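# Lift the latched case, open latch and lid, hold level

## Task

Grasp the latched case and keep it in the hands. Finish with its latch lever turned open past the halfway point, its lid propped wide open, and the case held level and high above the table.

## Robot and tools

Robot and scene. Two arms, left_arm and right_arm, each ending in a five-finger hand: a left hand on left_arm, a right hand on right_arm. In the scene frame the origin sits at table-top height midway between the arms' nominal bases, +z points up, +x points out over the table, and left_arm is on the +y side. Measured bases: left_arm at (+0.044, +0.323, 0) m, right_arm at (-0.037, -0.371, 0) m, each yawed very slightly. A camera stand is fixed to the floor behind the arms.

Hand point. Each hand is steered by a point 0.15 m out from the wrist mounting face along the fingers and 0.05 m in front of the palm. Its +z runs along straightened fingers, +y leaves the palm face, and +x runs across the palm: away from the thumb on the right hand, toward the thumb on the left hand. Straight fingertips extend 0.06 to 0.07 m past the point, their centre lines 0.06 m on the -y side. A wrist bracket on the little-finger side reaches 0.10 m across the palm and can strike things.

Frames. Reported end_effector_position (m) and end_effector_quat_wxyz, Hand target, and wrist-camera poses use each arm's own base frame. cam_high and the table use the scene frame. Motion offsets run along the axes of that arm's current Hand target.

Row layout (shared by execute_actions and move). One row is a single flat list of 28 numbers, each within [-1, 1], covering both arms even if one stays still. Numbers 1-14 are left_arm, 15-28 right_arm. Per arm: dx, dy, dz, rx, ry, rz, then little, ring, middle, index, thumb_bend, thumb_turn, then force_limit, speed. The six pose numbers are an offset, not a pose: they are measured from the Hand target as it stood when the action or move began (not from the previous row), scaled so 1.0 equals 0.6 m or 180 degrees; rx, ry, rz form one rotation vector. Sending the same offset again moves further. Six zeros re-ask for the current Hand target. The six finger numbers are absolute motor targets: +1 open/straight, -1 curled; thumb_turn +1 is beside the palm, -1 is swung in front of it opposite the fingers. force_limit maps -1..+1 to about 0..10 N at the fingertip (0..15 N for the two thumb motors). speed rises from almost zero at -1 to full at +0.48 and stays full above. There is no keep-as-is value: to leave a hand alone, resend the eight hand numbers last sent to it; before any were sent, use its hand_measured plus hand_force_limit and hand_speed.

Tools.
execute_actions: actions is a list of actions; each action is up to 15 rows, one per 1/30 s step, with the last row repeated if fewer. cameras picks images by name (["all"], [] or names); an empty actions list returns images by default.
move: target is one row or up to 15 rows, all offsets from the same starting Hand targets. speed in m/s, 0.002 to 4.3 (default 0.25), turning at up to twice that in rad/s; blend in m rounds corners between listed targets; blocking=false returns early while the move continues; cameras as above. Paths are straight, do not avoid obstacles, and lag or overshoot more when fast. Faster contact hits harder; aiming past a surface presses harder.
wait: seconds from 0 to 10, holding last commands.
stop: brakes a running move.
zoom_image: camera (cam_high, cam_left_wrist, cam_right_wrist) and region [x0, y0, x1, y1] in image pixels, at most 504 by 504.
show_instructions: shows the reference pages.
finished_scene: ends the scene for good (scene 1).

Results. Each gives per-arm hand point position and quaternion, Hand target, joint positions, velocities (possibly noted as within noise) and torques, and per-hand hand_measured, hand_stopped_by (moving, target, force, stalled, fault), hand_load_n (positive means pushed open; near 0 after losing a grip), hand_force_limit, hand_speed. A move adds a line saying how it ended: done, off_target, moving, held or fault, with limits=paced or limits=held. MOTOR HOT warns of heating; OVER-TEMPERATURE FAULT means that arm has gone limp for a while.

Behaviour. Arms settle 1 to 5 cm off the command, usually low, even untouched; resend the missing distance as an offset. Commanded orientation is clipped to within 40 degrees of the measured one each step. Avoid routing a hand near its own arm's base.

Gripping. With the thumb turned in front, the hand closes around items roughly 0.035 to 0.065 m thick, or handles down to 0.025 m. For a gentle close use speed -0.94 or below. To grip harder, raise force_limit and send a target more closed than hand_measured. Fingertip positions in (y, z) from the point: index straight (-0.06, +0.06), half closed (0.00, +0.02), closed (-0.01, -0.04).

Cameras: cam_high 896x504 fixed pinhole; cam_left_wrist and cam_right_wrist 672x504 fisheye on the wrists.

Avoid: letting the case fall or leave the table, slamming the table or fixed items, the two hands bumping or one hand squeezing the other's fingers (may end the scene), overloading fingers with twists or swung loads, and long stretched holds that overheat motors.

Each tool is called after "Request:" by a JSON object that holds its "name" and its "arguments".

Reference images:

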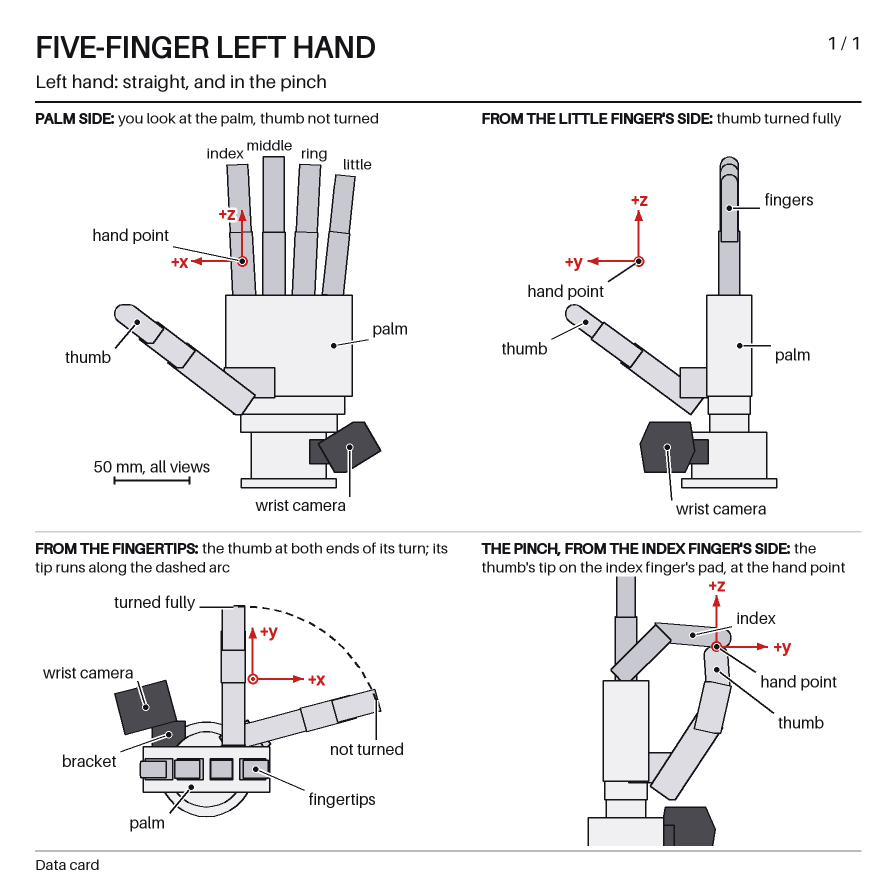

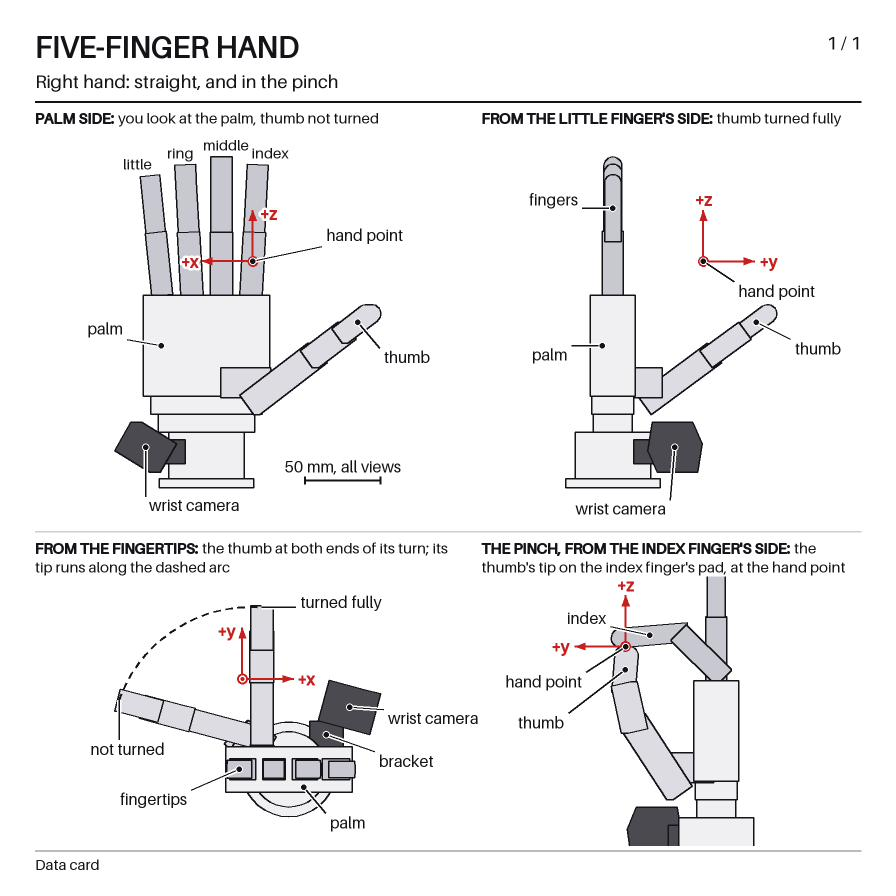

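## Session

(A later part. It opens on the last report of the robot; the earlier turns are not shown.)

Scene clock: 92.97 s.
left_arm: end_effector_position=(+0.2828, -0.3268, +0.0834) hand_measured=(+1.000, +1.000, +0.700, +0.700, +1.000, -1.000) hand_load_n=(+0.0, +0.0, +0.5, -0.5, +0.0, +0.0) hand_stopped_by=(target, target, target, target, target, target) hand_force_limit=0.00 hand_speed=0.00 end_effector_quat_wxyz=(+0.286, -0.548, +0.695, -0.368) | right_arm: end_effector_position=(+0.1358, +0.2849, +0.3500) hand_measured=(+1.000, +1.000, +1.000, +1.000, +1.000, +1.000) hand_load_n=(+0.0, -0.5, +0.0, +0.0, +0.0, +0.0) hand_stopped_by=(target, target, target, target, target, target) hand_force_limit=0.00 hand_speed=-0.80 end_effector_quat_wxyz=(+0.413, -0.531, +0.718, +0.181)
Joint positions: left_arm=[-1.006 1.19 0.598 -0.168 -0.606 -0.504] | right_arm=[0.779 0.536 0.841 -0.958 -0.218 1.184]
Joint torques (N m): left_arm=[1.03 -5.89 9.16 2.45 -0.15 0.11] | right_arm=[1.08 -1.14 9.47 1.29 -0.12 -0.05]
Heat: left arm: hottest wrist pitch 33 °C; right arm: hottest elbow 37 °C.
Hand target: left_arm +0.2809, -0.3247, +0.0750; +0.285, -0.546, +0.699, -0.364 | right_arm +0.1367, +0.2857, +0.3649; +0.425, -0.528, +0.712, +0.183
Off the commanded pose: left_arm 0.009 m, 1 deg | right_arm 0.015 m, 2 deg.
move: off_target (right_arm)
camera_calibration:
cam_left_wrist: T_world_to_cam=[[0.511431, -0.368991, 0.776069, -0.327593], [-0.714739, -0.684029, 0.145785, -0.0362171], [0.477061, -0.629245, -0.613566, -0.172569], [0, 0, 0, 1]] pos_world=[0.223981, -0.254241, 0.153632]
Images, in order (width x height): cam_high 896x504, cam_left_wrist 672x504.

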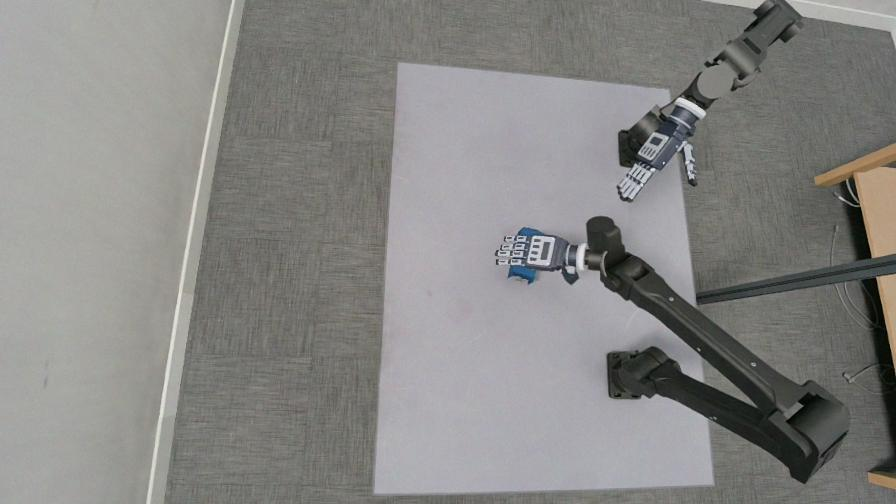

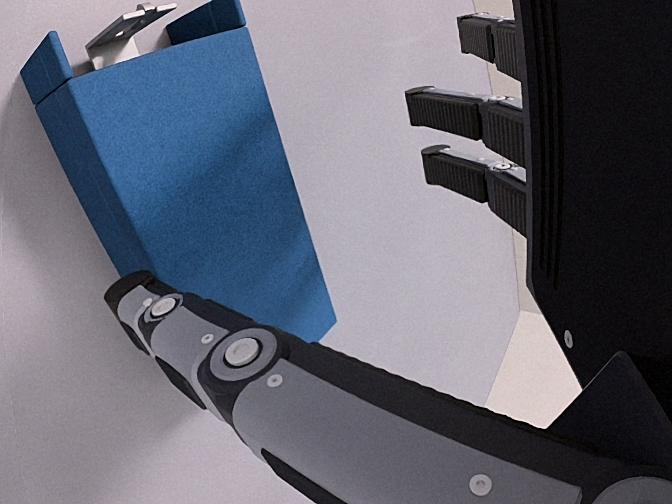

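Request:
{"name": "zoom_image", "arguments": {"camera": "cam_left_wrist", "region": [15, 0, 255, 110]}}

Request:
{"name": "zoom_image", "arguments": {"camera": "cam_left_wrist", "region": [75, 0, 190, 75]}}

Scaled by 2.100 from the camera's 672x504 image, which has a finer 960x720 frame.

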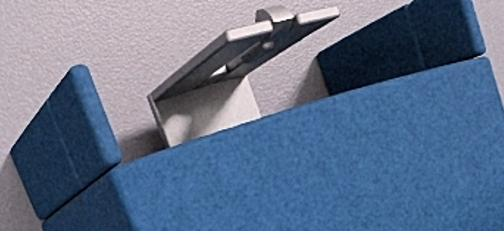

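Scaled by 4.383 from the camera's 672x504 image, which has a finer 960x720 frame.

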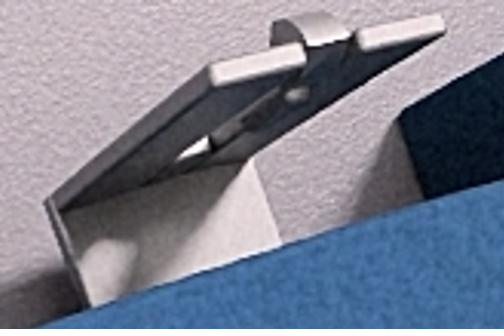

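Request:
{"name": "move", "arguments": {"target": [-0.0025,0.0735,0.0462,0,0,0,1,1,0.7,0.7,1,-1,0,0.0,0,0,0,0,0,0,1,1,1,1,1,1,0,-0.8], "speed": 0.06, "cameras": ["cam_left_wrist"]}}

Scene clock: 96.93 s.
left_arm: end_effector_position=(+0.2819, -0.3253, +0.0335) hand_measured=(+1.000, +1.000, +0.700, +0.700, +1.000, -1.000) hand_load_n=(+0.0, +0.0, +0.0, +0.0, +0.0, -0.5) hand_stopped_by=(target, target, target, target, target, target) hand_force_limit=0.00 hand_speed=0.00 end_effector_quat_wxyz=(+0.285, -0.548, +0.694, -0.370) | right_arm: end_effector_position=(+0.1358, +0.2849, +0.3500) hand_measured=(+1.000, +1.000, +1.000, +1.000, +1.000, +1.000) hand_load_n=(+0.0, +0.0, +0.0, +0.0, +0.0, +0.0) hand_stopped_by=(target, target, target, target, target, target) hand_force_limit=0.00 hand_speed=-0.80 end_effector_quat_wxyz=(+0.413, -0.531, +0.718, +0.181)
Joint positions: left_arm=[-1.006 1.307 0.519 0.033 -0.606 -0.504] | right_arm=[0.779 0.536 0.841 -0.958 -0.218 1.184]
Joint torques (N m): left_arm=[0.85 -5.71 8.08 2.52 -0.21 0.11] | right_arm=[1.03 -1.08 9.5 1.28 -0.11 -0.05]
Heat: left arm: hottest wrist pitch 33 °C; right arm: hottest elbow 37 °C.
Hand target: left_arm +0.2788, -0.3226, +0.0231; +0.285, -0.546, +0.698, -0.364 | right_arm +0.1367, +0.2857, +0.3649; +0.425, -0.528, +0.712, +0.183
Off the commanded pose: left_arm 0.011 m, 1 deg | right_arm 0.015 m, 2 deg.
move: off_target (left_arm, right_arm)
camera_calibration:
cam_left_wrist: T_world_to_cam=[[0.508869, -0.365034, 0.779617, -0.285987], [-0.715223, -0.683282, 0.14691, -0.0283132], [0.479071, -0.632358, -0.608782, -0.203517], [0, 0, 0, 1]] pos_world=[0.222779, -0.252436, 0.103223]
Images, in order (width x height): cam_left_wrist 672x504.

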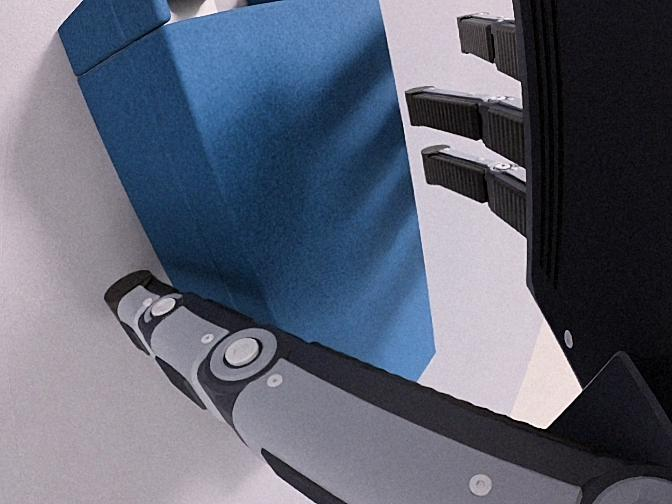

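Request:
{"name": "execute_actions", "arguments": {"actions": [[[0,0,0,0,0,0,1,1,0.1,0.1,0.4,-1,0.2,-0.88,0,0,0,0,0,0,1,1,1,1,1,1,0,-0.8]]], "cameras": ["cam_left_wrist"]}}

Scene clock: 99.63 s.
left_arm: end_effector_position=(+0.2818, -0.3252, +0.0331) hand_measured=(+1.000, +1.000, +0.224, +0.212, +0.754, -1.000) hand_load_n=(-0.5, +0.0, +5.0, +7.5, +9.5, -0.5) hand_stopped_by=(target, target, force, force, force, target) hand_force_limit=0.20 hand_speed=-0.88 end_effector_quat_wxyz=(+0.285, -0.548, +0.694, -0.370) | right_arm: end_effector_position=(+0.1358, +0.2849, +0.3500) hand_measured=(+1.000, +1.000, +1.000, +1.000, +1.000, +1.000) hand_load_n=(+0.0, +0.0, +0.0, +0.0, +0.0, +0.0) hand_stopped_by=(target, target, target, target, target, target) hand_force_limit=0.00 hand_speed=-0.80 end_effector_quat_wxyz=(+0.413, -0.531, +0.718, +0.181)
Joint positions: left_arm=[-1.006 1.308 0.519 0.033 -0.606 -0.504] | right_arm=[0.779 0.536 0.841 -0.958 -0.218 1.184]
Joint torques (N m): left_arm=[0.73 -5.66 7.99 2.47 -0.2 0.11] | right_arm=[1.03 -1.08 9.51 1.29 -0.13 -0.05]
Heat: left arm: hottest wrist pitch 33 °C; right arm: hottest elbow 38 °C.
Hand target: left_arm +0.2787, -0.3226, +0.0230; +0.285, -0.546, +0.699, -0.364 | right_arm +0.1367, +0.2857, +0.3649; +0.425, -0.528, +0.712, +0.183
Off the commanded pose: left_arm 0.011 m, 1 deg | right_arm 0.015 m, 2 deg.
Step readings (end_effector_position of left_arm | right_arm):
0: (+0.2819, -0.3253, +0.0335) | (+0.1358, +0.2849, +0.3500)
1: (+0.2819, -0.3253, +0.0335) | (+0.1358, +0.2849, +0.3500)
2: (+0.2819, -0.3253, +0.0335) | (+0.1358, +0.2849, +0.3500)
4: (+0.2819, -0.3253, +0.0335) | (+0.1358, +0.2849, +0.3500)
8: (+0.2819, -0.3253, +0.0335) | (+0.1358, +0.2849, +0.3500)
15: (+0.2819, -0.3253, +0.0335) | (+0.1358, +0.2849, +0.3500)
camera_calibration:
cam_left_wrist: T_world_to_cam=[[0.50931, -0.365742, 0.778997, -0.285854], [-0.715138, -0.683418, 0.146692, -0.0282175], [0.478729, -0.631802, -0.609627, -0.203393], [0, 0, 0, 1]] pos_world=[0.222779, -0.252337, 0.102824]
Images, in order (width x height): cam_left_wrist 672x504.

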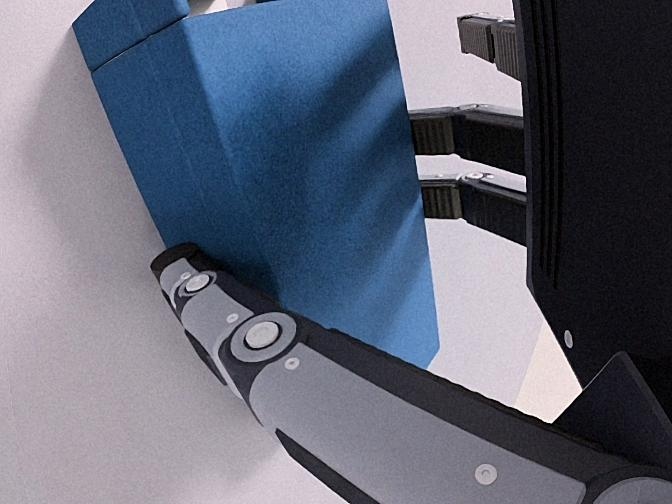

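Request:
{"name": "move", "arguments": {"target": [0,-0.082,-0.0574,0,0,0,1,1,0.1,0.1,0.4,-1,0.2,-0.88,0,0,0,0,0,0,1,1,1,1,1,1,0,-0.8], "speed": 0.08, "cameras": ["cam_left_wrist", "cam_high"]}}

Scene clock: 101.47 s.
left_arm: end_effector_position=(+0.2644, -0.2979, +0.0492) hand_measured=(+1.000, +1.000, +0.224, +0.212, +0.754, -1.000) hand_load_n=(+0.0, -0.5, +5.0, +7.5, +10.0, -0.5) hand_stopped_by=(target, target, force, force, force, target) hand_force_limit=0.20 hand_speed=-0.88 end_effector_quat_wxyz=(+0.289, -0.545, +0.714, -0.331) | right_arm: end_effector_position=(+0.1358, +0.2849, +0.3500) hand_measured=(+1.000, +1.000, +1.000, +1.000, +1.000, +1.000) hand_load_n=(+0.0, +0.0, +0.0, +0.0, +0.0, +0.0) hand_stopped_by=(target, target, target, target, target, target) hand_force_limit=0.00 hand_speed=-0.80 end_effector_quat_wxyz=(+0.413, -0.531, +0.718, +0.181)
Joint positions: left_arm=[-1.006 1.187 0.527 -0.182 -0.605 -0.504] | right_arm=[0.779 0.536 0.841 -0.958 -0.218 1.184]
Joint torques (N m): left_arm=[0.79 -7.88 15.38 1.57 -0.25 0.11] | right_arm=[1.03 -0.85 9.48 1.26 -0.12 -0.05]
Heat: left arm: hottest wrist pitch 33 °C; right arm: hottest elbow 38 °C.
Hand target: left_arm +0.2787, -0.3227, +0.0831; +0.285, -0.546, +0.699, -0.364 | right_arm +0.1367, +0.2857, +0.3649; +0.425, -0.528, +0.712, +0.183
Off the commanded pose: left_arm 0.044 m, 4 deg | right_arm 0.015 m, 2 deg.
move: off_target (left_arm, right_arm)
camera_calibration:
cam_left_wrist: T_world_to_cam=[[0.54467, -0.421313, 0.725142, -0.302773], [-0.708923, -0.693258, 0.129699, -0.0282], [0.448067, -0.584712, -0.676275, -0.142617], [0, 0, 0, 1]] pos_world=[0.208821, -0.230502, 0.126763]
Images, in order (width x height): cam_high 896x504, cam_left_wrist 672x504.

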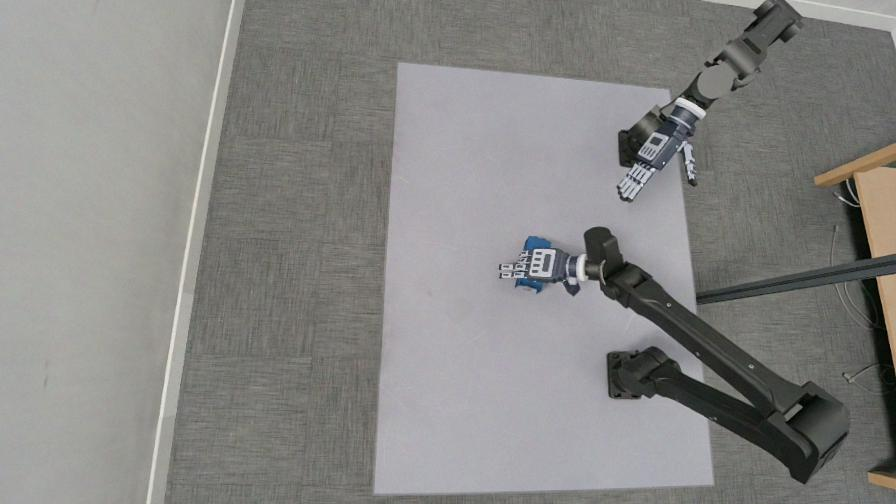

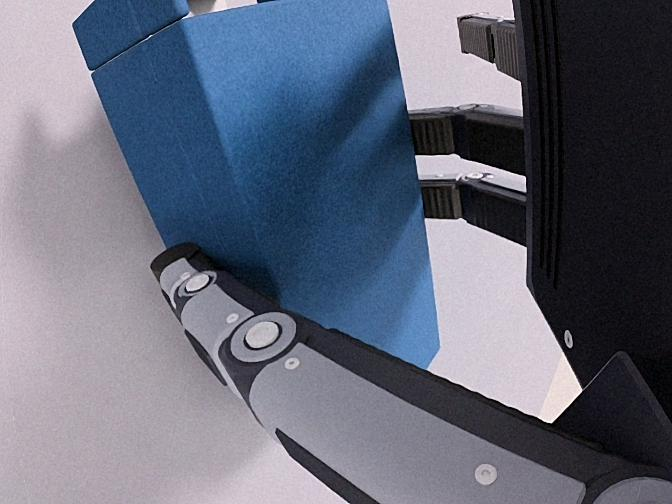

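Request:
{"name": "move", "arguments": {"target": [0.0235,-0.2835,-0.1677,0,0,0,1,1,0.1,0.1,0.4,-1,0.2,-0.88,0,0,0,0,0,0,1,1,1,1,1,1,0,-0.8], "speed": 0.12, "cameras": ["cam_left_wrist", "cam_high"]}}

Scene clock: 104.40 s.
left_arm: end_effector_position=(+0.2818, -0.3255, +0.2410) hand_measured=(+1.000, +1.000, +0.224, +0.212, +0.754, -1.000) hand_load_n=(+0.0, +0.0, +5.0, +7.5, +9.5, -0.5) hand_stopped_by=(target, target, force, force, force, target) hand_force_limit=0.20 hand_speed=-0.88 end_effector_quat_wxyz=(+0.288, -0.546, +0.713, -0.333) | right_arm: end_effector_position=(+0.1358, +0.2849, +0.3500) hand_measured=(+1.000, +1.000, +1.000, +1.000, +1.000, +1.000) hand_load_n=(+0.0, +0.0, +0.0, +0.0, +0.0, +0.0) hand_stopped_by=(target, target, target, target, target, target) hand_force_limit=0.00 hand_speed=-0.80 end_effector_quat_wxyz=(+0.413, -0.531, +0.718, +0.181)
Joint positions: left_arm=[-1.006 1.059 0.98 -0.76 -0.605 -0.504] | right_arm=[0.779 0.536 0.841 -0.958 -0.218 1.184]
Joint torques (N m): left_arm=[0.91 -6.83 18.29 1.48 -0.28 0.11] | right_arm=[1.08 -0.97 9.5 1.31 -0.11 -0.04]
Heat: left arm: hottest wrist pitch 33 °C; right arm: hottest elbow 38 °C.
Hand target: left_arm +0.2898, -0.3400, +0.2801; +0.285, -0.546, +0.699, -0.364 | right_arm +0.1367, +0.2857, +0.3649; +0.425, -0.528, +0.712, +0.183
Off the commanded pose: left_arm 0.043 m, 4 deg | right_arm 0.015 m, 2 deg.
move: off_target (left_arm, right_arm)
camera_calibration:
cam_left_wrist: T_world_to_cam=[[0.543065, -0.418788, 0.727803, -0.462334], [-0.709386, -0.692577, 0.130805, -0.0598391], [0.44928, -0.587328, -0.673197, -0.0387087], [0, 0, 0, 1]] pos_world=[0.22602, -0.257798, 0.318257]
Images, in order (width x height): cam_high 896x504, cam_left_wrist 672x504.

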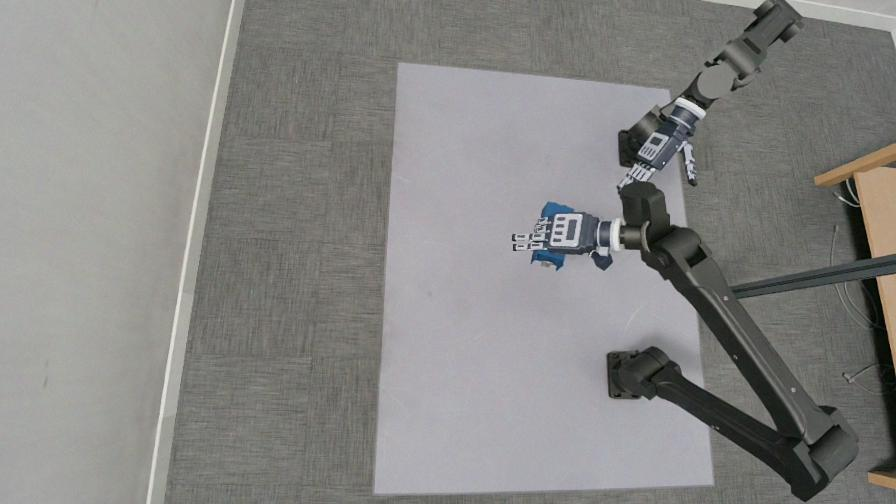

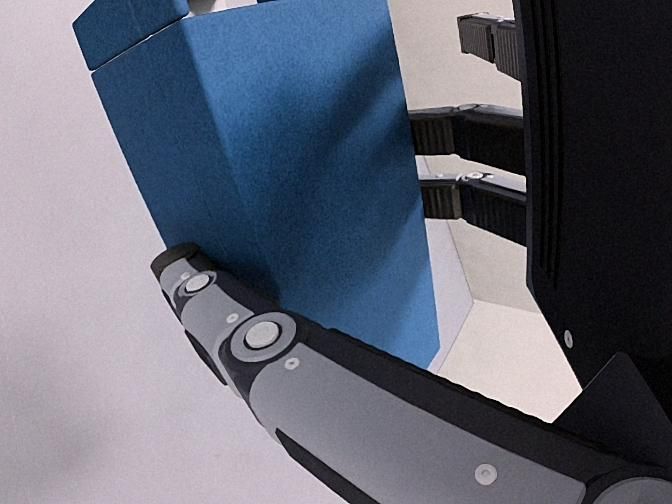

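Request:
{"name": "move", "arguments": {"target": [-0.0565,-0.104,0.1197,0.0196,0.0104,-0.0149,1,1,0.1,0.1,0.4,-1,0.2,-0.88,0.1907,-0.4038,0.1725,0.2268,-0.1624,0.1334,1,1,0.7,0.7,1,-1,0,0.0], "speed": 0.15, "cameras": ["all"]}}

Scene clock: 117.93 s.
left_arm: end_effector_position=(+0.3669, -0.3160, +0.2510) hand_measured=(+1.000, +1.000, +0.224, +0.212, +0.754, -1.000) hand_load_n=(+0.0, +0.0, +5.0, +7.5, +10.0, +0.0) hand_stopped_by=(target, target, force, force, force, target) hand_force_limit=0.20 hand_speed=-0.88 end_effector_quat_wxyz=(+0.275, -0.549, +0.699, -0.368) | right_arm: end_effector_position=(+0.3885, +0.2035, +0.2643) hand_measured=(+1.000, +1.000, +0.700, +0.700, +1.000, -1.000) hand_load_n=(+0.0, +0.0, +0.5, +0.0, +0.0, +0.0) hand_stopped_by=(target, target, target, target, target, target) hand_force_limit=0.00 hand_speed=0.00 end_effector_quat_wxyz=(+0.696, -0.141, +0.691, +0.132)
Joint positions: left_arm=[-0.779 1.132 1.018 -0.57 -0.414 -0.341] | right_arm=[0.311 1.036 0.295 0.745 -0.077 1.557]
Joint torques (N m): left_arm=[2.14 -6.65 18.84 2.93 -0.08 0.17] | right_arm=[0.5 -4.01 5.97 2.13 0.1 0.1]
Heat: left arm: hottest elbow 33 °C; right arm: hottest elbow 38 °C.
Hand target: left_arm +0.3899, -0.3298, +0.2900; +0.281, -0.548, +0.679, -0.401 | right_arm +0.3902, +0.2002, +0.2599; +0.695, -0.133, +0.694, +0.133
Off the commanded pose: left_arm 0.047 m, 4 deg | right_arm 0.006 m, 1 deg.
move: off_target (left_arm)
camera_calibration:
cam_left_wrist: T_world_to_cam=[[0.521589, -0.366448, 0.770494, -0.498215], [-0.718598, -0.675524, 0.165178, 0.00603146], [0.459958, -0.63983, -0.615675, -0.0995832], [0, 0, 0, 1]] pos_world=[0.310002, -0.242212, 0.321564]
cam_right_wrist: T_world_to_cam=[[-0.371095, 0.903318, -0.215188, 0.0226039], [-0.558303, -0.0318684, 0.829025, 0.00119522], [0.742015, 0.427786, 0.516151, -0.400547], [0, 0, 0, 1]] pos_world=[0.306267, 0.150968, 0.210616]

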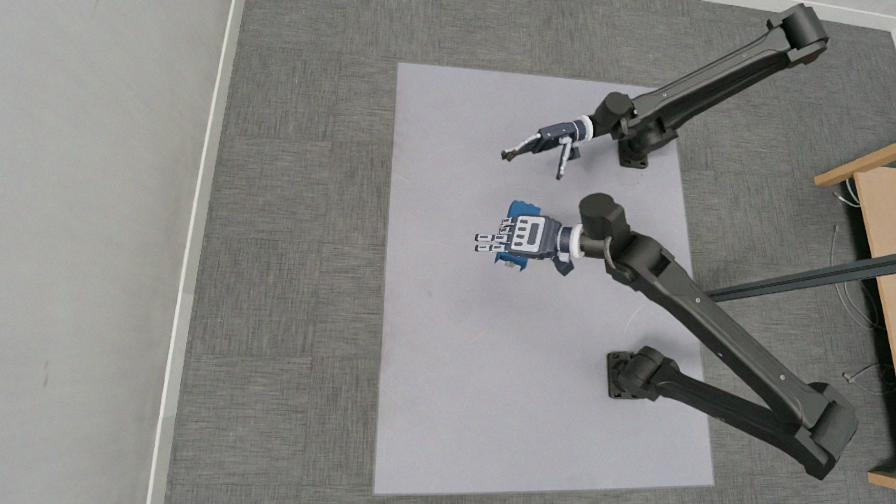

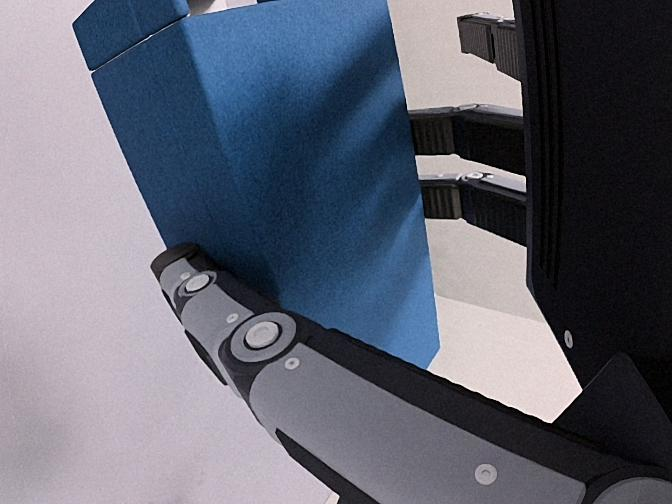

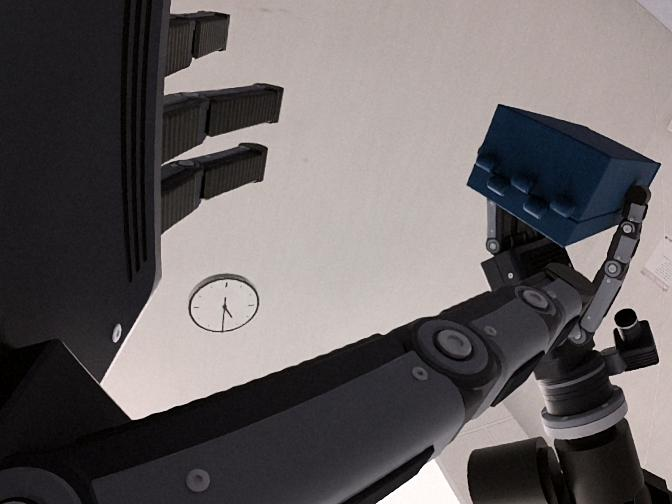

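Request:
{"name": "zoom_image", "arguments": {"camera": "cam_right_wrist", "region": [440, 80, 672, 270]}}

Request:
{"name": "zoom_image", "arguments": {"camera": "cam_high", "region": [460, 130, 640, 290]}}

Scaled by 2.172 from the camera's 672x504 image, which has a finer 960x720 frame.

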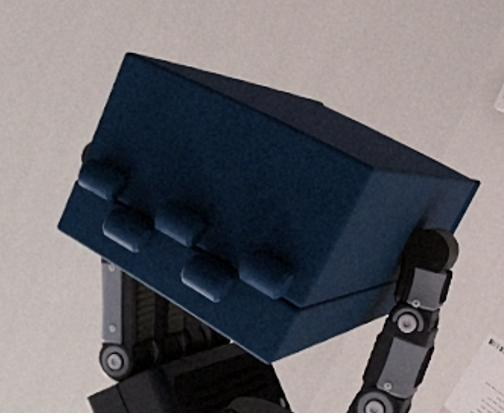

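Scaled by 2.800.

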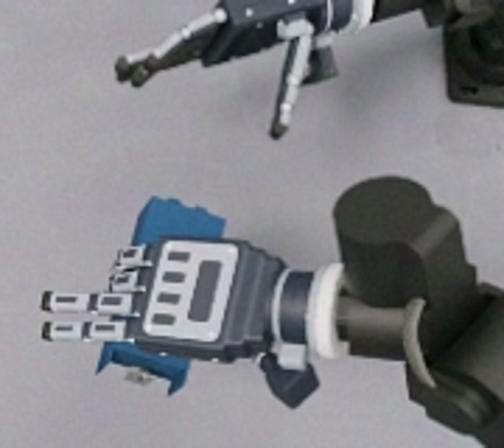

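Request:
{"name": "move", "arguments": {"target": [0,0,0,0,0,0,1,1,0.1,0.1,0.4,-1,0.2,-0.88,0.0263,0.0748,0.07,0,0,0,1,1,0.7,0.7,1,-1,0,0.0], "speed": 0.12, "cameras": ["all"]}}

Request:
{"name": "zoom_image", "arguments": {"camera": "cam_right_wrist", "region": [300, 60, 672, 420]}}

Scene clock: 128.27 s.
left_arm: end_effector_position=(+0.3669, -0.3160, +0.2510) hand_measured=(+1.000, +1.000, +0.224, +0.212, +0.754, -1.000) hand_load_n=(+0.0, +0.0, +5.0, +7.5, +10.0, +0.0) hand_stopped_by=(target, target, force, force, force, target) hand_force_limit=0.20 hand_speed=-0.88 end_effector_quat_wxyz=(+0.275, -0.549, +0.699, -0.368) | right_arm: end_effector_position=(+0.4015, +0.2486, +0.2247) hand_measured=(+1.000, +1.000, +0.700, +0.700, +1.000, -1.000) hand_load_n=(+0.0, +0.0, +0.0, +0.0, +0.0, -0.5) hand_stopped_by=(target, target, target, target, target, target) hand_force_limit=0.00 hand_speed=0.00 end_effector_quat_wxyz=(+0.681, -0.140, +0.708, +0.123)
Joint positions: left_arm=[-0.779 1.132 1.018 -0.57 -0.414 -0.341] | right_arm=[0.465 1.248 0.324 0.881 0.09 1.558]
Joint torques (N m): left_arm=[2.08 -6.59 18.92 2.89 -0.08 0.17] | right_arm=[1.73 -5.95 8.44 2.11 0.09 0.1]
Heat: left arm: hottest elbow 37 °C; right arm: hottest elbow 37 °C.
Hand target: left_arm +0.3899, -0.3299, +0.2900; +0.281, -0.548, +0.679, -0.401 | right_arm +0.4125, +0.2574, +0.2442; +0.695, -0.133, +0.694, +0.133
Off the commanded pose: left_arm 0.047 m, 4 deg | right_arm 0.024 m, 3 deg.
move: off_target (left_arm, right_arm)
camera_calibration:
cam_left_wrist: T_world_to_cam=[[0.521589, -0.366448, 0.770494, -0.498215], [-0.718598, -0.675524, 0.165178, 0.00603146], [0.459958, -0.63983, -0.615675, -0.0995832], [0, 0, 0, 1]] pos_world=[0.310002, -0.242212, 0.321564]
cam_right_wrist: T_world_to_cam=[[-0.367915, 0.904155, -0.217123, -0.022833], [-0.522567, -0.00790688, 0.852562, 0.0172041], [0.769131, 0.427132, 0.47539, -0.410535], [0, 0, 0, 1]] pos_world=[0.316345, 0.196133, 0.175539]

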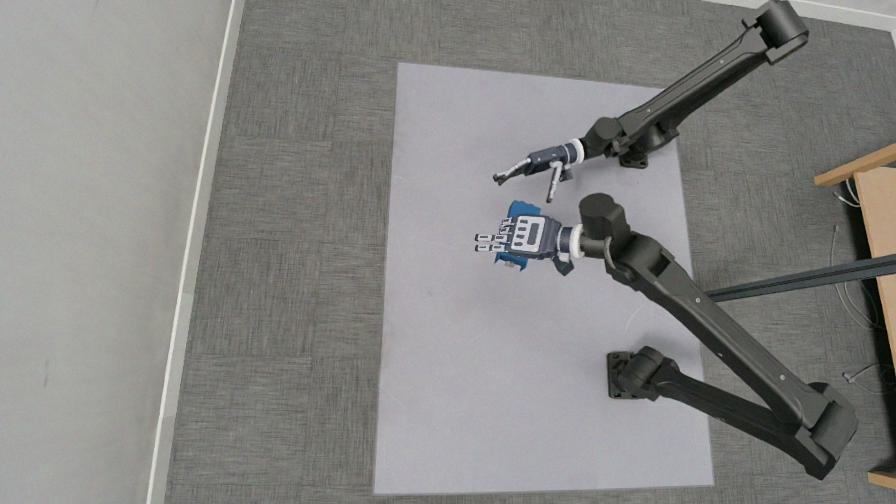

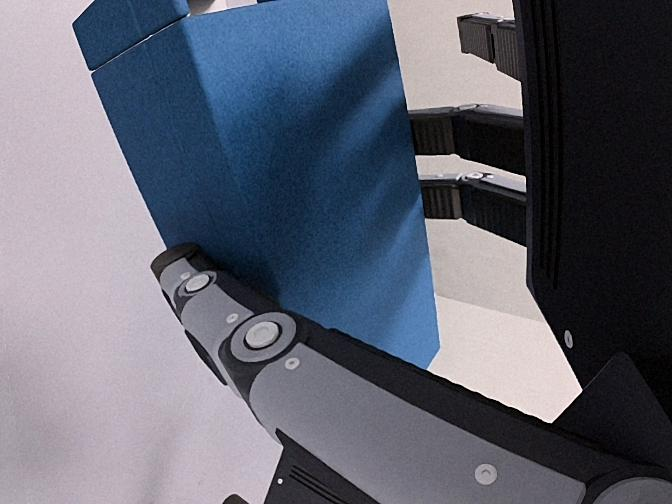

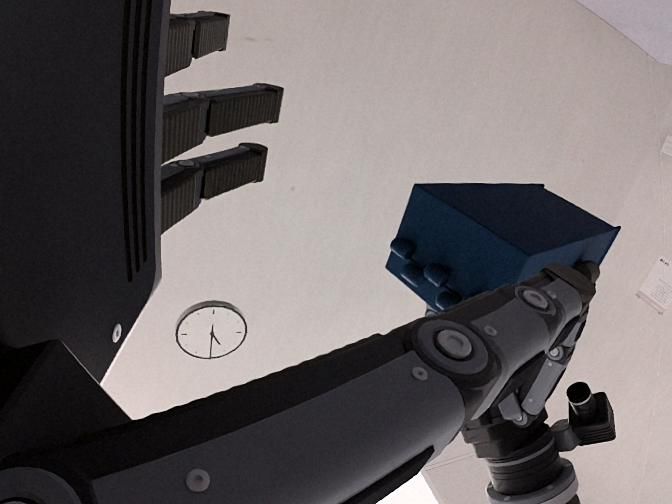

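Scaled by 1.355 from the camera's 672x504 image, which has a finer 960x720 frame.

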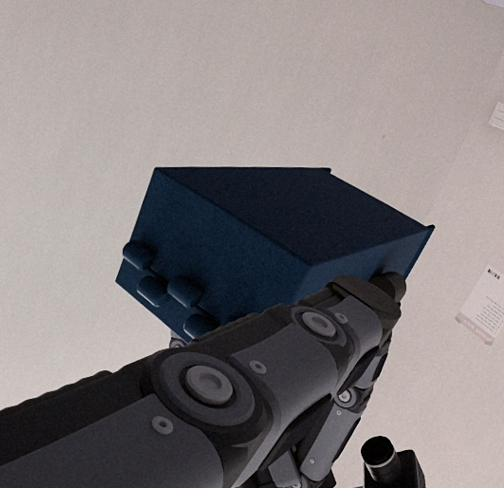

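Request:
{"name": "move", "arguments": {"target": [0,0,0,0,0,0,1,1,0.1,0.1,0.4,-1,0.2,-0.88,-0.0375,0.0132,0.022,0,-0.0133,0.0052,1,1,0.7,0.7,1,-1,0,0.0], "speed": 0.12, "cameras": ["cam_right_wrist"]}}

Scene clock: 131.47 s.
left_arm: end_effector_position=(+0.3669, -0.3160, +0.2510) hand_measured=(+1.000, +1.000, +0.224, +0.212, +0.754, -1.000) hand_load_n=(+0.0, +0.0, +5.0, +7.5, +10.0, +0.0) hand_stopped_by=(target, target, force, force, force, target) hand_force_limit=0.20 hand_speed=-0.88 end_effector_quat_wxyz=(+0.275, -0.549, +0.699, -0.368) | right_arm: end_effector_position=(+0.4115, +0.2608, +0.2466) hand_measured=(+1.000, +1.000, +0.700, +0.700, +1.000, -1.000) hand_load_n=(+0.0, +0.0, +0.0, +0.0, +0.0, +0.0) hand_stopped_by=(target, target, target, target, target, target) hand_force_limit=0.00 hand_speed=0.00 end_effector_quat_wxyz=(+0.695, -0.132, +0.695, +0.131)
Joint positions: left_arm=[-0.779 1.132 1.018 -0.57 -0.414 -0.341] | right_arm=[0.488 1.257 0.373 0.883 0.114 1.569]
Joint torques (N m): left_arm=[2.02 -6.77 18.92 2.93 -0.06 0.16] | right_arm=[1.73 -6.36 8.7 2.1 0.09 0.1]
Heat: left arm: hottest elbow 38 °C; right arm: hottest elbow 37 °C.
Hand target: left_arm +0.3899, -0.3299, +0.2900; +0.281, -0.548, +0.679, -0.401 | right_arm +0.4219, +0.2697, +0.2666; +0.708, -0.125, +0.681, +0.142
Off the commanded pose: left_arm 0.047 m, 4 deg | right_arm 0.024 m, 3 deg.
move: off_target (left_arm, right_arm)
camera_calibration:
cam_right_wrist: T_world_to_cam=[[-0.360745, 0.910312, -0.202968, -0.0335231], [-0.550539, -0.032176, 0.834189, 0.0262295], [0.752842, 0.412671, 0.512769, -0.43251], [0, 0, 0, 1]] pos_world=[0.327959, 0.209845, 0.193093]
Images, in order (width x height): cam_right_wrist 672x504.

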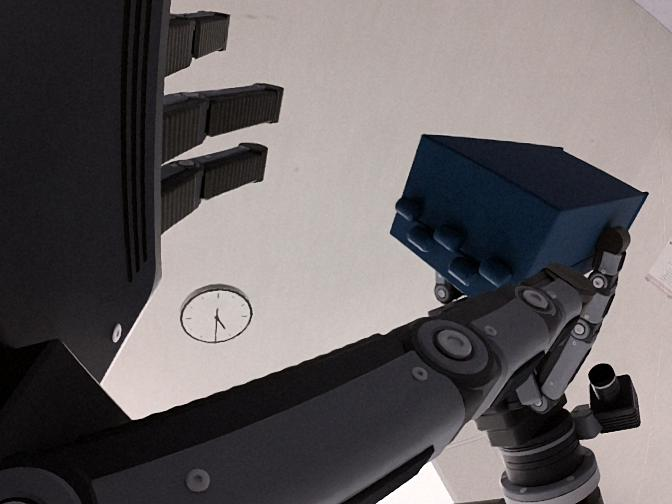

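Request:
{"name": "move", "arguments": {"target": [0,0,0,0,0,0,1,1,0.1,0.1,0.4,-1,0.2,-0.88,0.003,0.0712,0.0463,0,0,0,1,1,0.7,0.7,1,-1,0,0.0], "speed": 0.08, "cameras": ["cam_right_wrist","cam_high"]}}

Request:
{"name": "zoom_image", "arguments": {"camera": "cam_high", "region": [460, 130, 640, 290]}}

Scene clock: 134.07 s.
left_arm: end_effector_position=(+0.3669, -0.3160, +0.2510) hand_measured=(+1.000, +1.000, +0.224, +0.212, +0.754, -1.000) hand_load_n=(+0.0, +0.0, +5.0, +7.5, +10.0, -0.5) hand_stopped_by=(target, target, force, force, force, target) hand_force_limit=0.20 hand_speed=-0.88 end_effector_quat_wxyz=(+0.275, -0.549, +0.699, -0.368) | right_arm: end_effector_position=(+0.4219, +0.3095, +0.2482) hand_measured=(+1.000, +1.000, +0.700, +0.700, +1.000, -1.000) hand_load_n=(+0.5, +0.0, +0.0, +0.0, +0.0, +0.0) hand_stopped_by=(target, target, target, target, target, target) hand_force_limit=0.00 hand_speed=0.00 end_effector_quat_wxyz=(+0.695, -0.132, +0.694, +0.132)
Joint positions: left_arm=[-0.779 1.132 1.018 -0.57 -0.414 -0.341] | right_arm=[0.607 1.354 0.461 0.895 0.231 1.569]
Joint torques (N m): left_arm=[1.96 -6.48 18.95 2.89 -0.09 0.17] | right_arm=[1.55 -7.59 8.66 2.1 0.09 0.05]
Heat: left arm: hottest elbow 39 °C; right arm: hottest elbow 37 °C.
Hand target: left_arm +0.3899, -0.3299, +0.2900; +0.281, -0.548, +0.679, -0.401 | right_arm +0.4319, +0.3197, +0.2669; +0.708, -0.125, +0.681, +0.142
Off the commanded pose: left_arm 0.047 m, 4 deg | right_arm 0.023 m, 3 deg.
move: off_target (left_arm, right_arm)
camera_calibration:
cam_right_wrist: T_world_to_cam=[[-0.361332, 0.910167, -0.202573, -0.073569], [-0.552068, -0.0337443, 0.833116, 0.0335112], [0.751439, 0.412865, 0.514667, -0.461305], [0, 0, 0, 1]] pos_world=[0.33856, 0.258548, 0.194597]
Images, in order (width x height): cam_high 896x504, cam_right_wrist 672x504.

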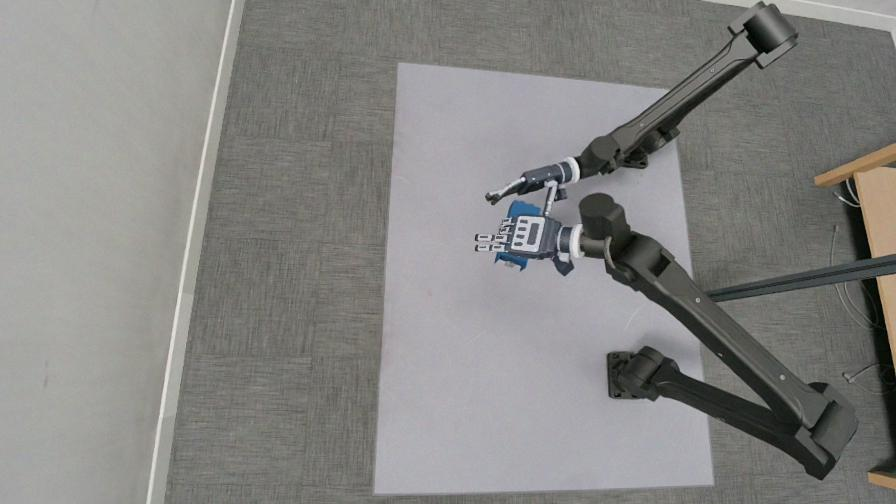

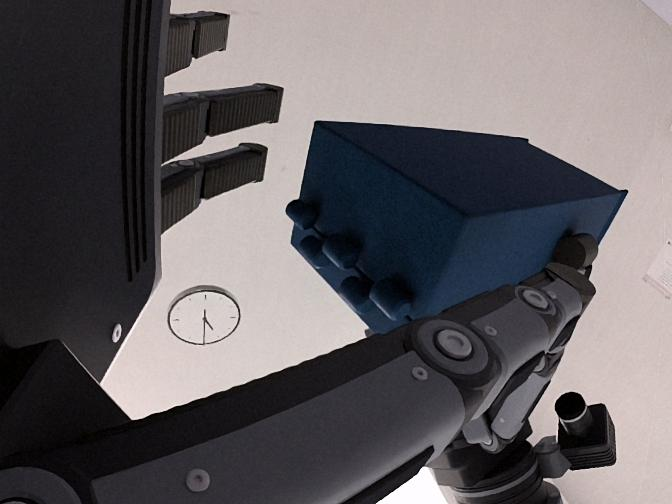

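Scaled by 2.800.

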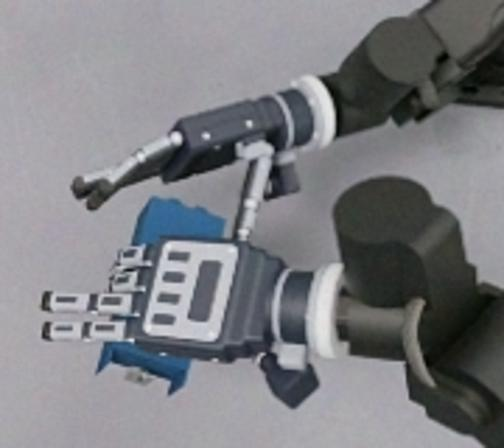

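Request:
{"name": "move", "arguments": {"target": [0,0,0,0,0,0,1,1,0.1,0.1,0.4,-1,0.2,-0.88,0.0052,0.0402,0.0295,0,0,0,1,1,0.7,0.7,1,-1,0,0.0], "speed": 0.06, "cameras": ["cam_right_wrist","cam_high","cam_left_wrist"]}}

Request:
{"name": "zoom_image", "arguments": {"camera": "cam_right_wrist", "region": [150, 60, 640, 480]}}

Scene clock: 137.07 s.
left_arm: end_effector_position=(+0.3669, -0.3160, +0.2510) hand_measured=(+1.000, +1.000, +0.224, +0.212, +0.754, -1.000) hand_load_n=(+0.0, +0.0, +5.0, +7.0, +10.0, -0.5) hand_stopped_by=(target, target, force, force, force, target) hand_force_limit=0.20 hand_speed=-0.88 end_effector_quat_wxyz=(+0.275, -0.549, +0.699, -0.368) | right_arm: end_effector_position=(+0.4302, +0.3378, +0.2473) hand_measured=(+1.000, +1.000, +0.700, +0.700, +1.000, -1.000) hand_load_n=(+0.0, +0.0, +0.0, +0.0, +0.0, +0.0) hand_stopped_by=(target, target, target, target, target, target) hand_force_limit=0.00 hand_speed=0.00 end_effector_quat_wxyz=(+0.696, -0.132, +0.694, +0.132)
Joint positions: left_arm=[-0.779 1.132 1.018 -0.57 -0.414 -0.341] | right_arm=[0.661 1.42 0.52 0.903 0.285 1.569]
Joint torques (N m): left_arm=[1.79 -6.53 18.93 2.88 -0.07 0.17] | right_arm=[1.61 -8.59 8.57 2.11 0.1 0.02]
Heat: left arm: hottest elbow 40 °C; right arm: hottest elbow 37 °C.
Hand target: left_arm +0.3899, -0.3299, +0.2900; +0.281, -0.548, +0.679, -0.401 | right_arm +0.4394, +0.3488, +0.2648; +0.708, -0.125, +0.681, +0.142
Off the commanded pose: left_arm 0.047 m, 4 deg | right_arm 0.023 m, 2 deg.
move: off_target (left_arm, right_arm)
camera_calibration:
cam_left_wrist: T_world_to_cam=[[0.521589, -0.366448, 0.770494, -0.498215], [-0.718598, -0.675524, 0.165178, 0.00603146], [0.459958, -0.63983, -0.615675, -0.0995832], [0, 0, 0, 1]] pos_world=[0.310002, -0.242212, 0.321564]
cam_right_wrist: T_world_to_cam=[[-0.361126, 0.910364, -0.202053, -0.0967426], [-0.55303, -0.0346199, 0.832442, 0.040734], [0.75083, 0.412358, 0.515961, -0.47863], [0, 0, 0, 1]] pos_world=[0.34696, 0.286848, 0.193499]

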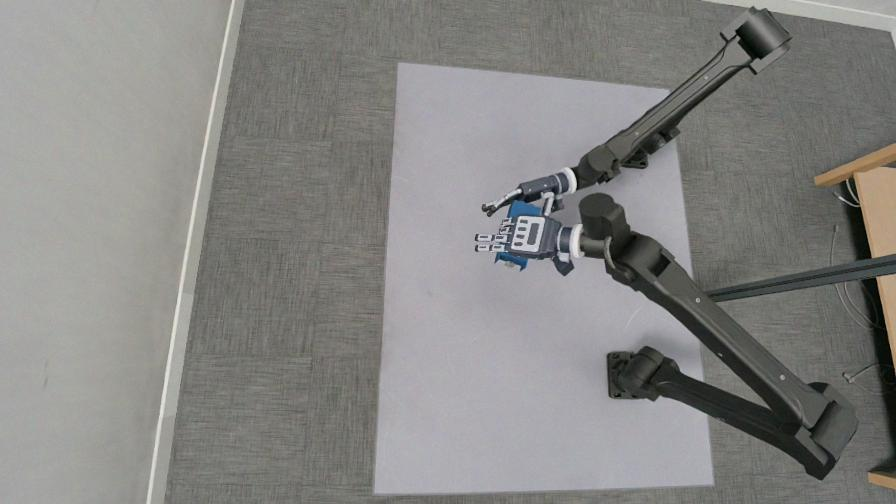

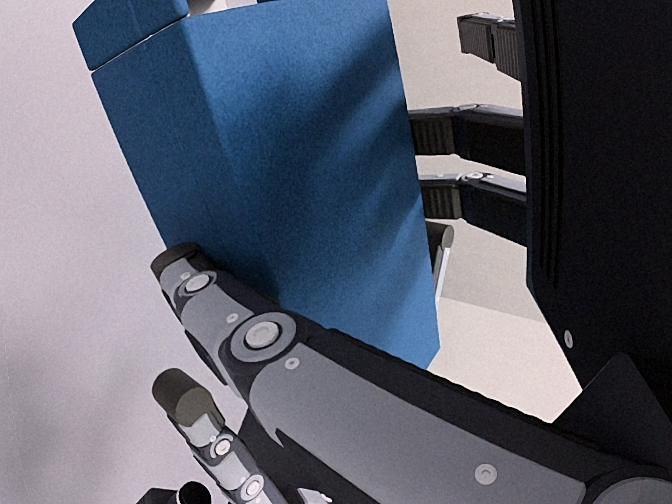

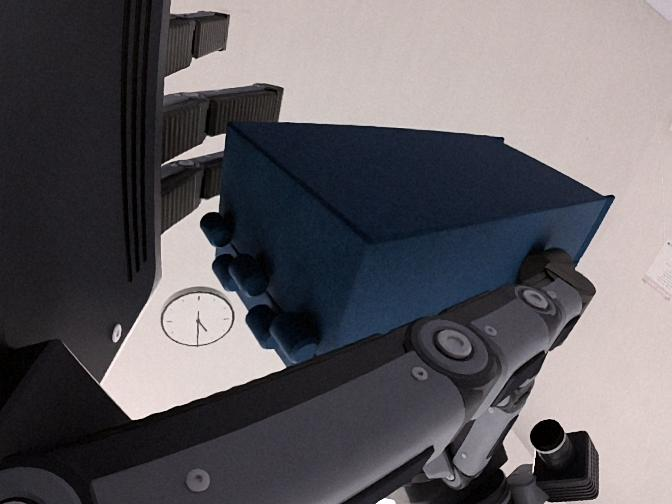

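Scaled by 1.029 from the camera's 672x504 image, which has a finer 960x720 frame.

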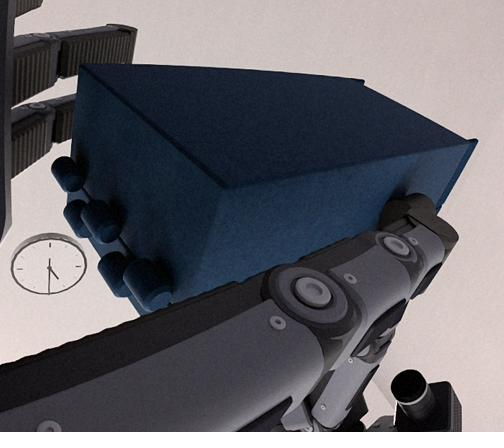

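Request:
{"name": "execute_actions", "arguments": {"actions": [[[0,0,0,0,0,0,1,1,0.1,0.1,0.4,-1,0.2,-0.88,0,0,0,0,0,0,1,1,0.1,0.1,0.4,-1,0.2,-0.9]]], "cameras": ["cam_right_wrist","cam_left_wrist"]}}

Scene clock: 139.70 s.
left_arm: end_effector_position=(+0.3665, -0.3164, +0.2509) hand_measured=(+1.000, +1.000, +0.224, +0.212, +0.754, -1.000) hand_load_n=(+0.0, +0.0, +5.5, +6.5, +10.0, -2.0) hand_stopped_by=(target, target, force, force, force, target) hand_force_limit=0.20 hand_speed=-0.88 end_effector_quat_wxyz=(+0.274, -0.547, +0.700, -0.368) | right_arm: end_effector_position=(+0.4306, +0.3377, +0.2475) hand_measured=(+1.000, +1.000, +0.210, +0.210, +0.758, -1.000) hand_load_n=(+0.0, +0.0, +7.5, +6.0, +11.5, -0.5) hand_stopped_by=(target, target, force, force, force, target) hand_force_limit=0.20 hand_speed=-0.90 end_effector_quat_wxyz=(+0.696, -0.132, +0.694, +0.132)
Joint positions: left_arm=[-0.779 1.132 1.018 -0.57 -0.411 -0.338] | right_arm=[0.661 1.42 0.521 0.903 0.286 1.569]
Joint torques (N m): left_arm=[1.96 -6.77 18.91 2.85 -0.19 0.14] | right_arm=[1.61 -8.53 8.57 2.09 0.06 0.02]
Heat: left arm: hottest elbow 40 °C; right arm: hottest elbow 37 °C.
Hand target: left_arm +0.3898, -0.3298, +0.2901; +0.281, -0.548, +0.679, -0.401 | right_arm +0.4394, +0.3488, +0.2650; +0.708, -0.125, +0.681, +0.142
Off the commanded pose: left_arm 0.048 m, 5 deg | right_arm 0.022 m, 2 deg.
Step readings (end_effector_position of left_arm | right_arm):
0: (+0.3669, -0.3160, +0.2510) | (+0.4304, +0.3378, +0.2475)
1: (+0.3669, -0.3160, +0.2510) | (+0.4304, +0.3378, +0.2475)
2: (+0.3669, -0.3160, +0.2510) | (+0.4304, +0.3378, +0.2475)
4: (+0.3669, -0.3160, +0.2510) | (+0.4304, +0.3378, +0.2475)
8: (+0.3669, -0.3160, +0.2510) | (+0.4304, +0.3378, +0.2475)
15: (+0.3669, -0.3160, +0.2510) | (+0.4304, +0.3378, +0.2475)
camera_calibration:
cam_left_wrist: T_world_to_cam=[[0.520458, -0.369215, 0.769937, -0.498429], [-0.721449, -0.672472, 0.165205, 0.0075193], [0.456765, -0.641453, -0.616363, -0.0988881], [0, 0, 0, 1]] pos_world=[0.310005, -0.242403, 0.321566]
cam_right_wrist: T_world_to_cam=[[-0.360012, 0.910826, -0.201959, -0.0972409], [-0.553319, -0.0341636, 0.832269, 0.0408222], [0.751152, 0.411374, 0.516276, -0.478838], [0, 0, 0, 1]] pos_world=[0.34726, 0.286946, 0.193599]
Images, in order (width x height): cam_left_wrist 672x504, cam_right_wrist 672x504.

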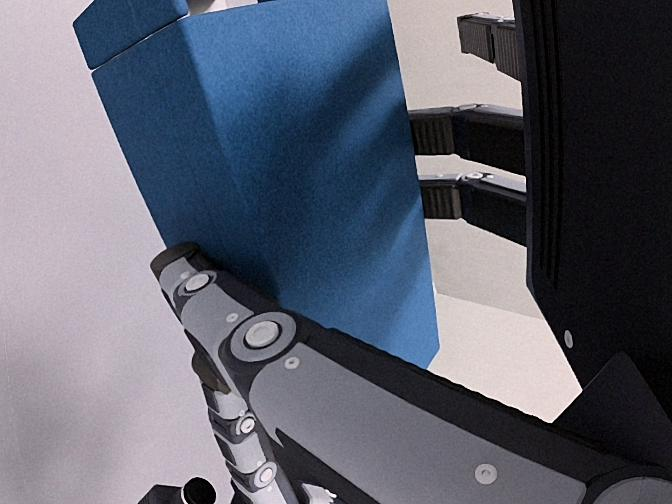

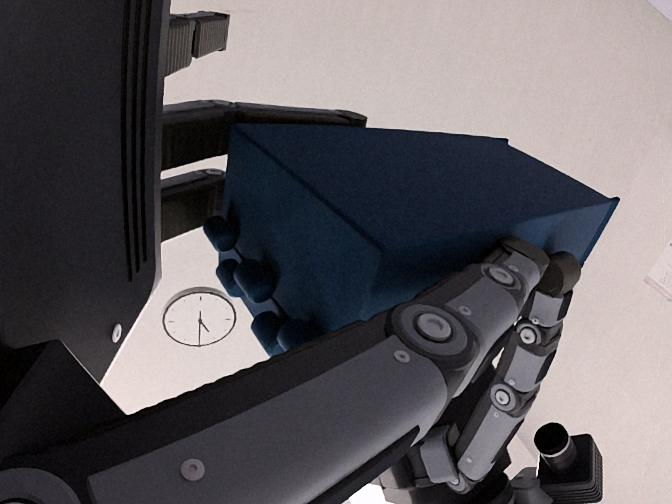

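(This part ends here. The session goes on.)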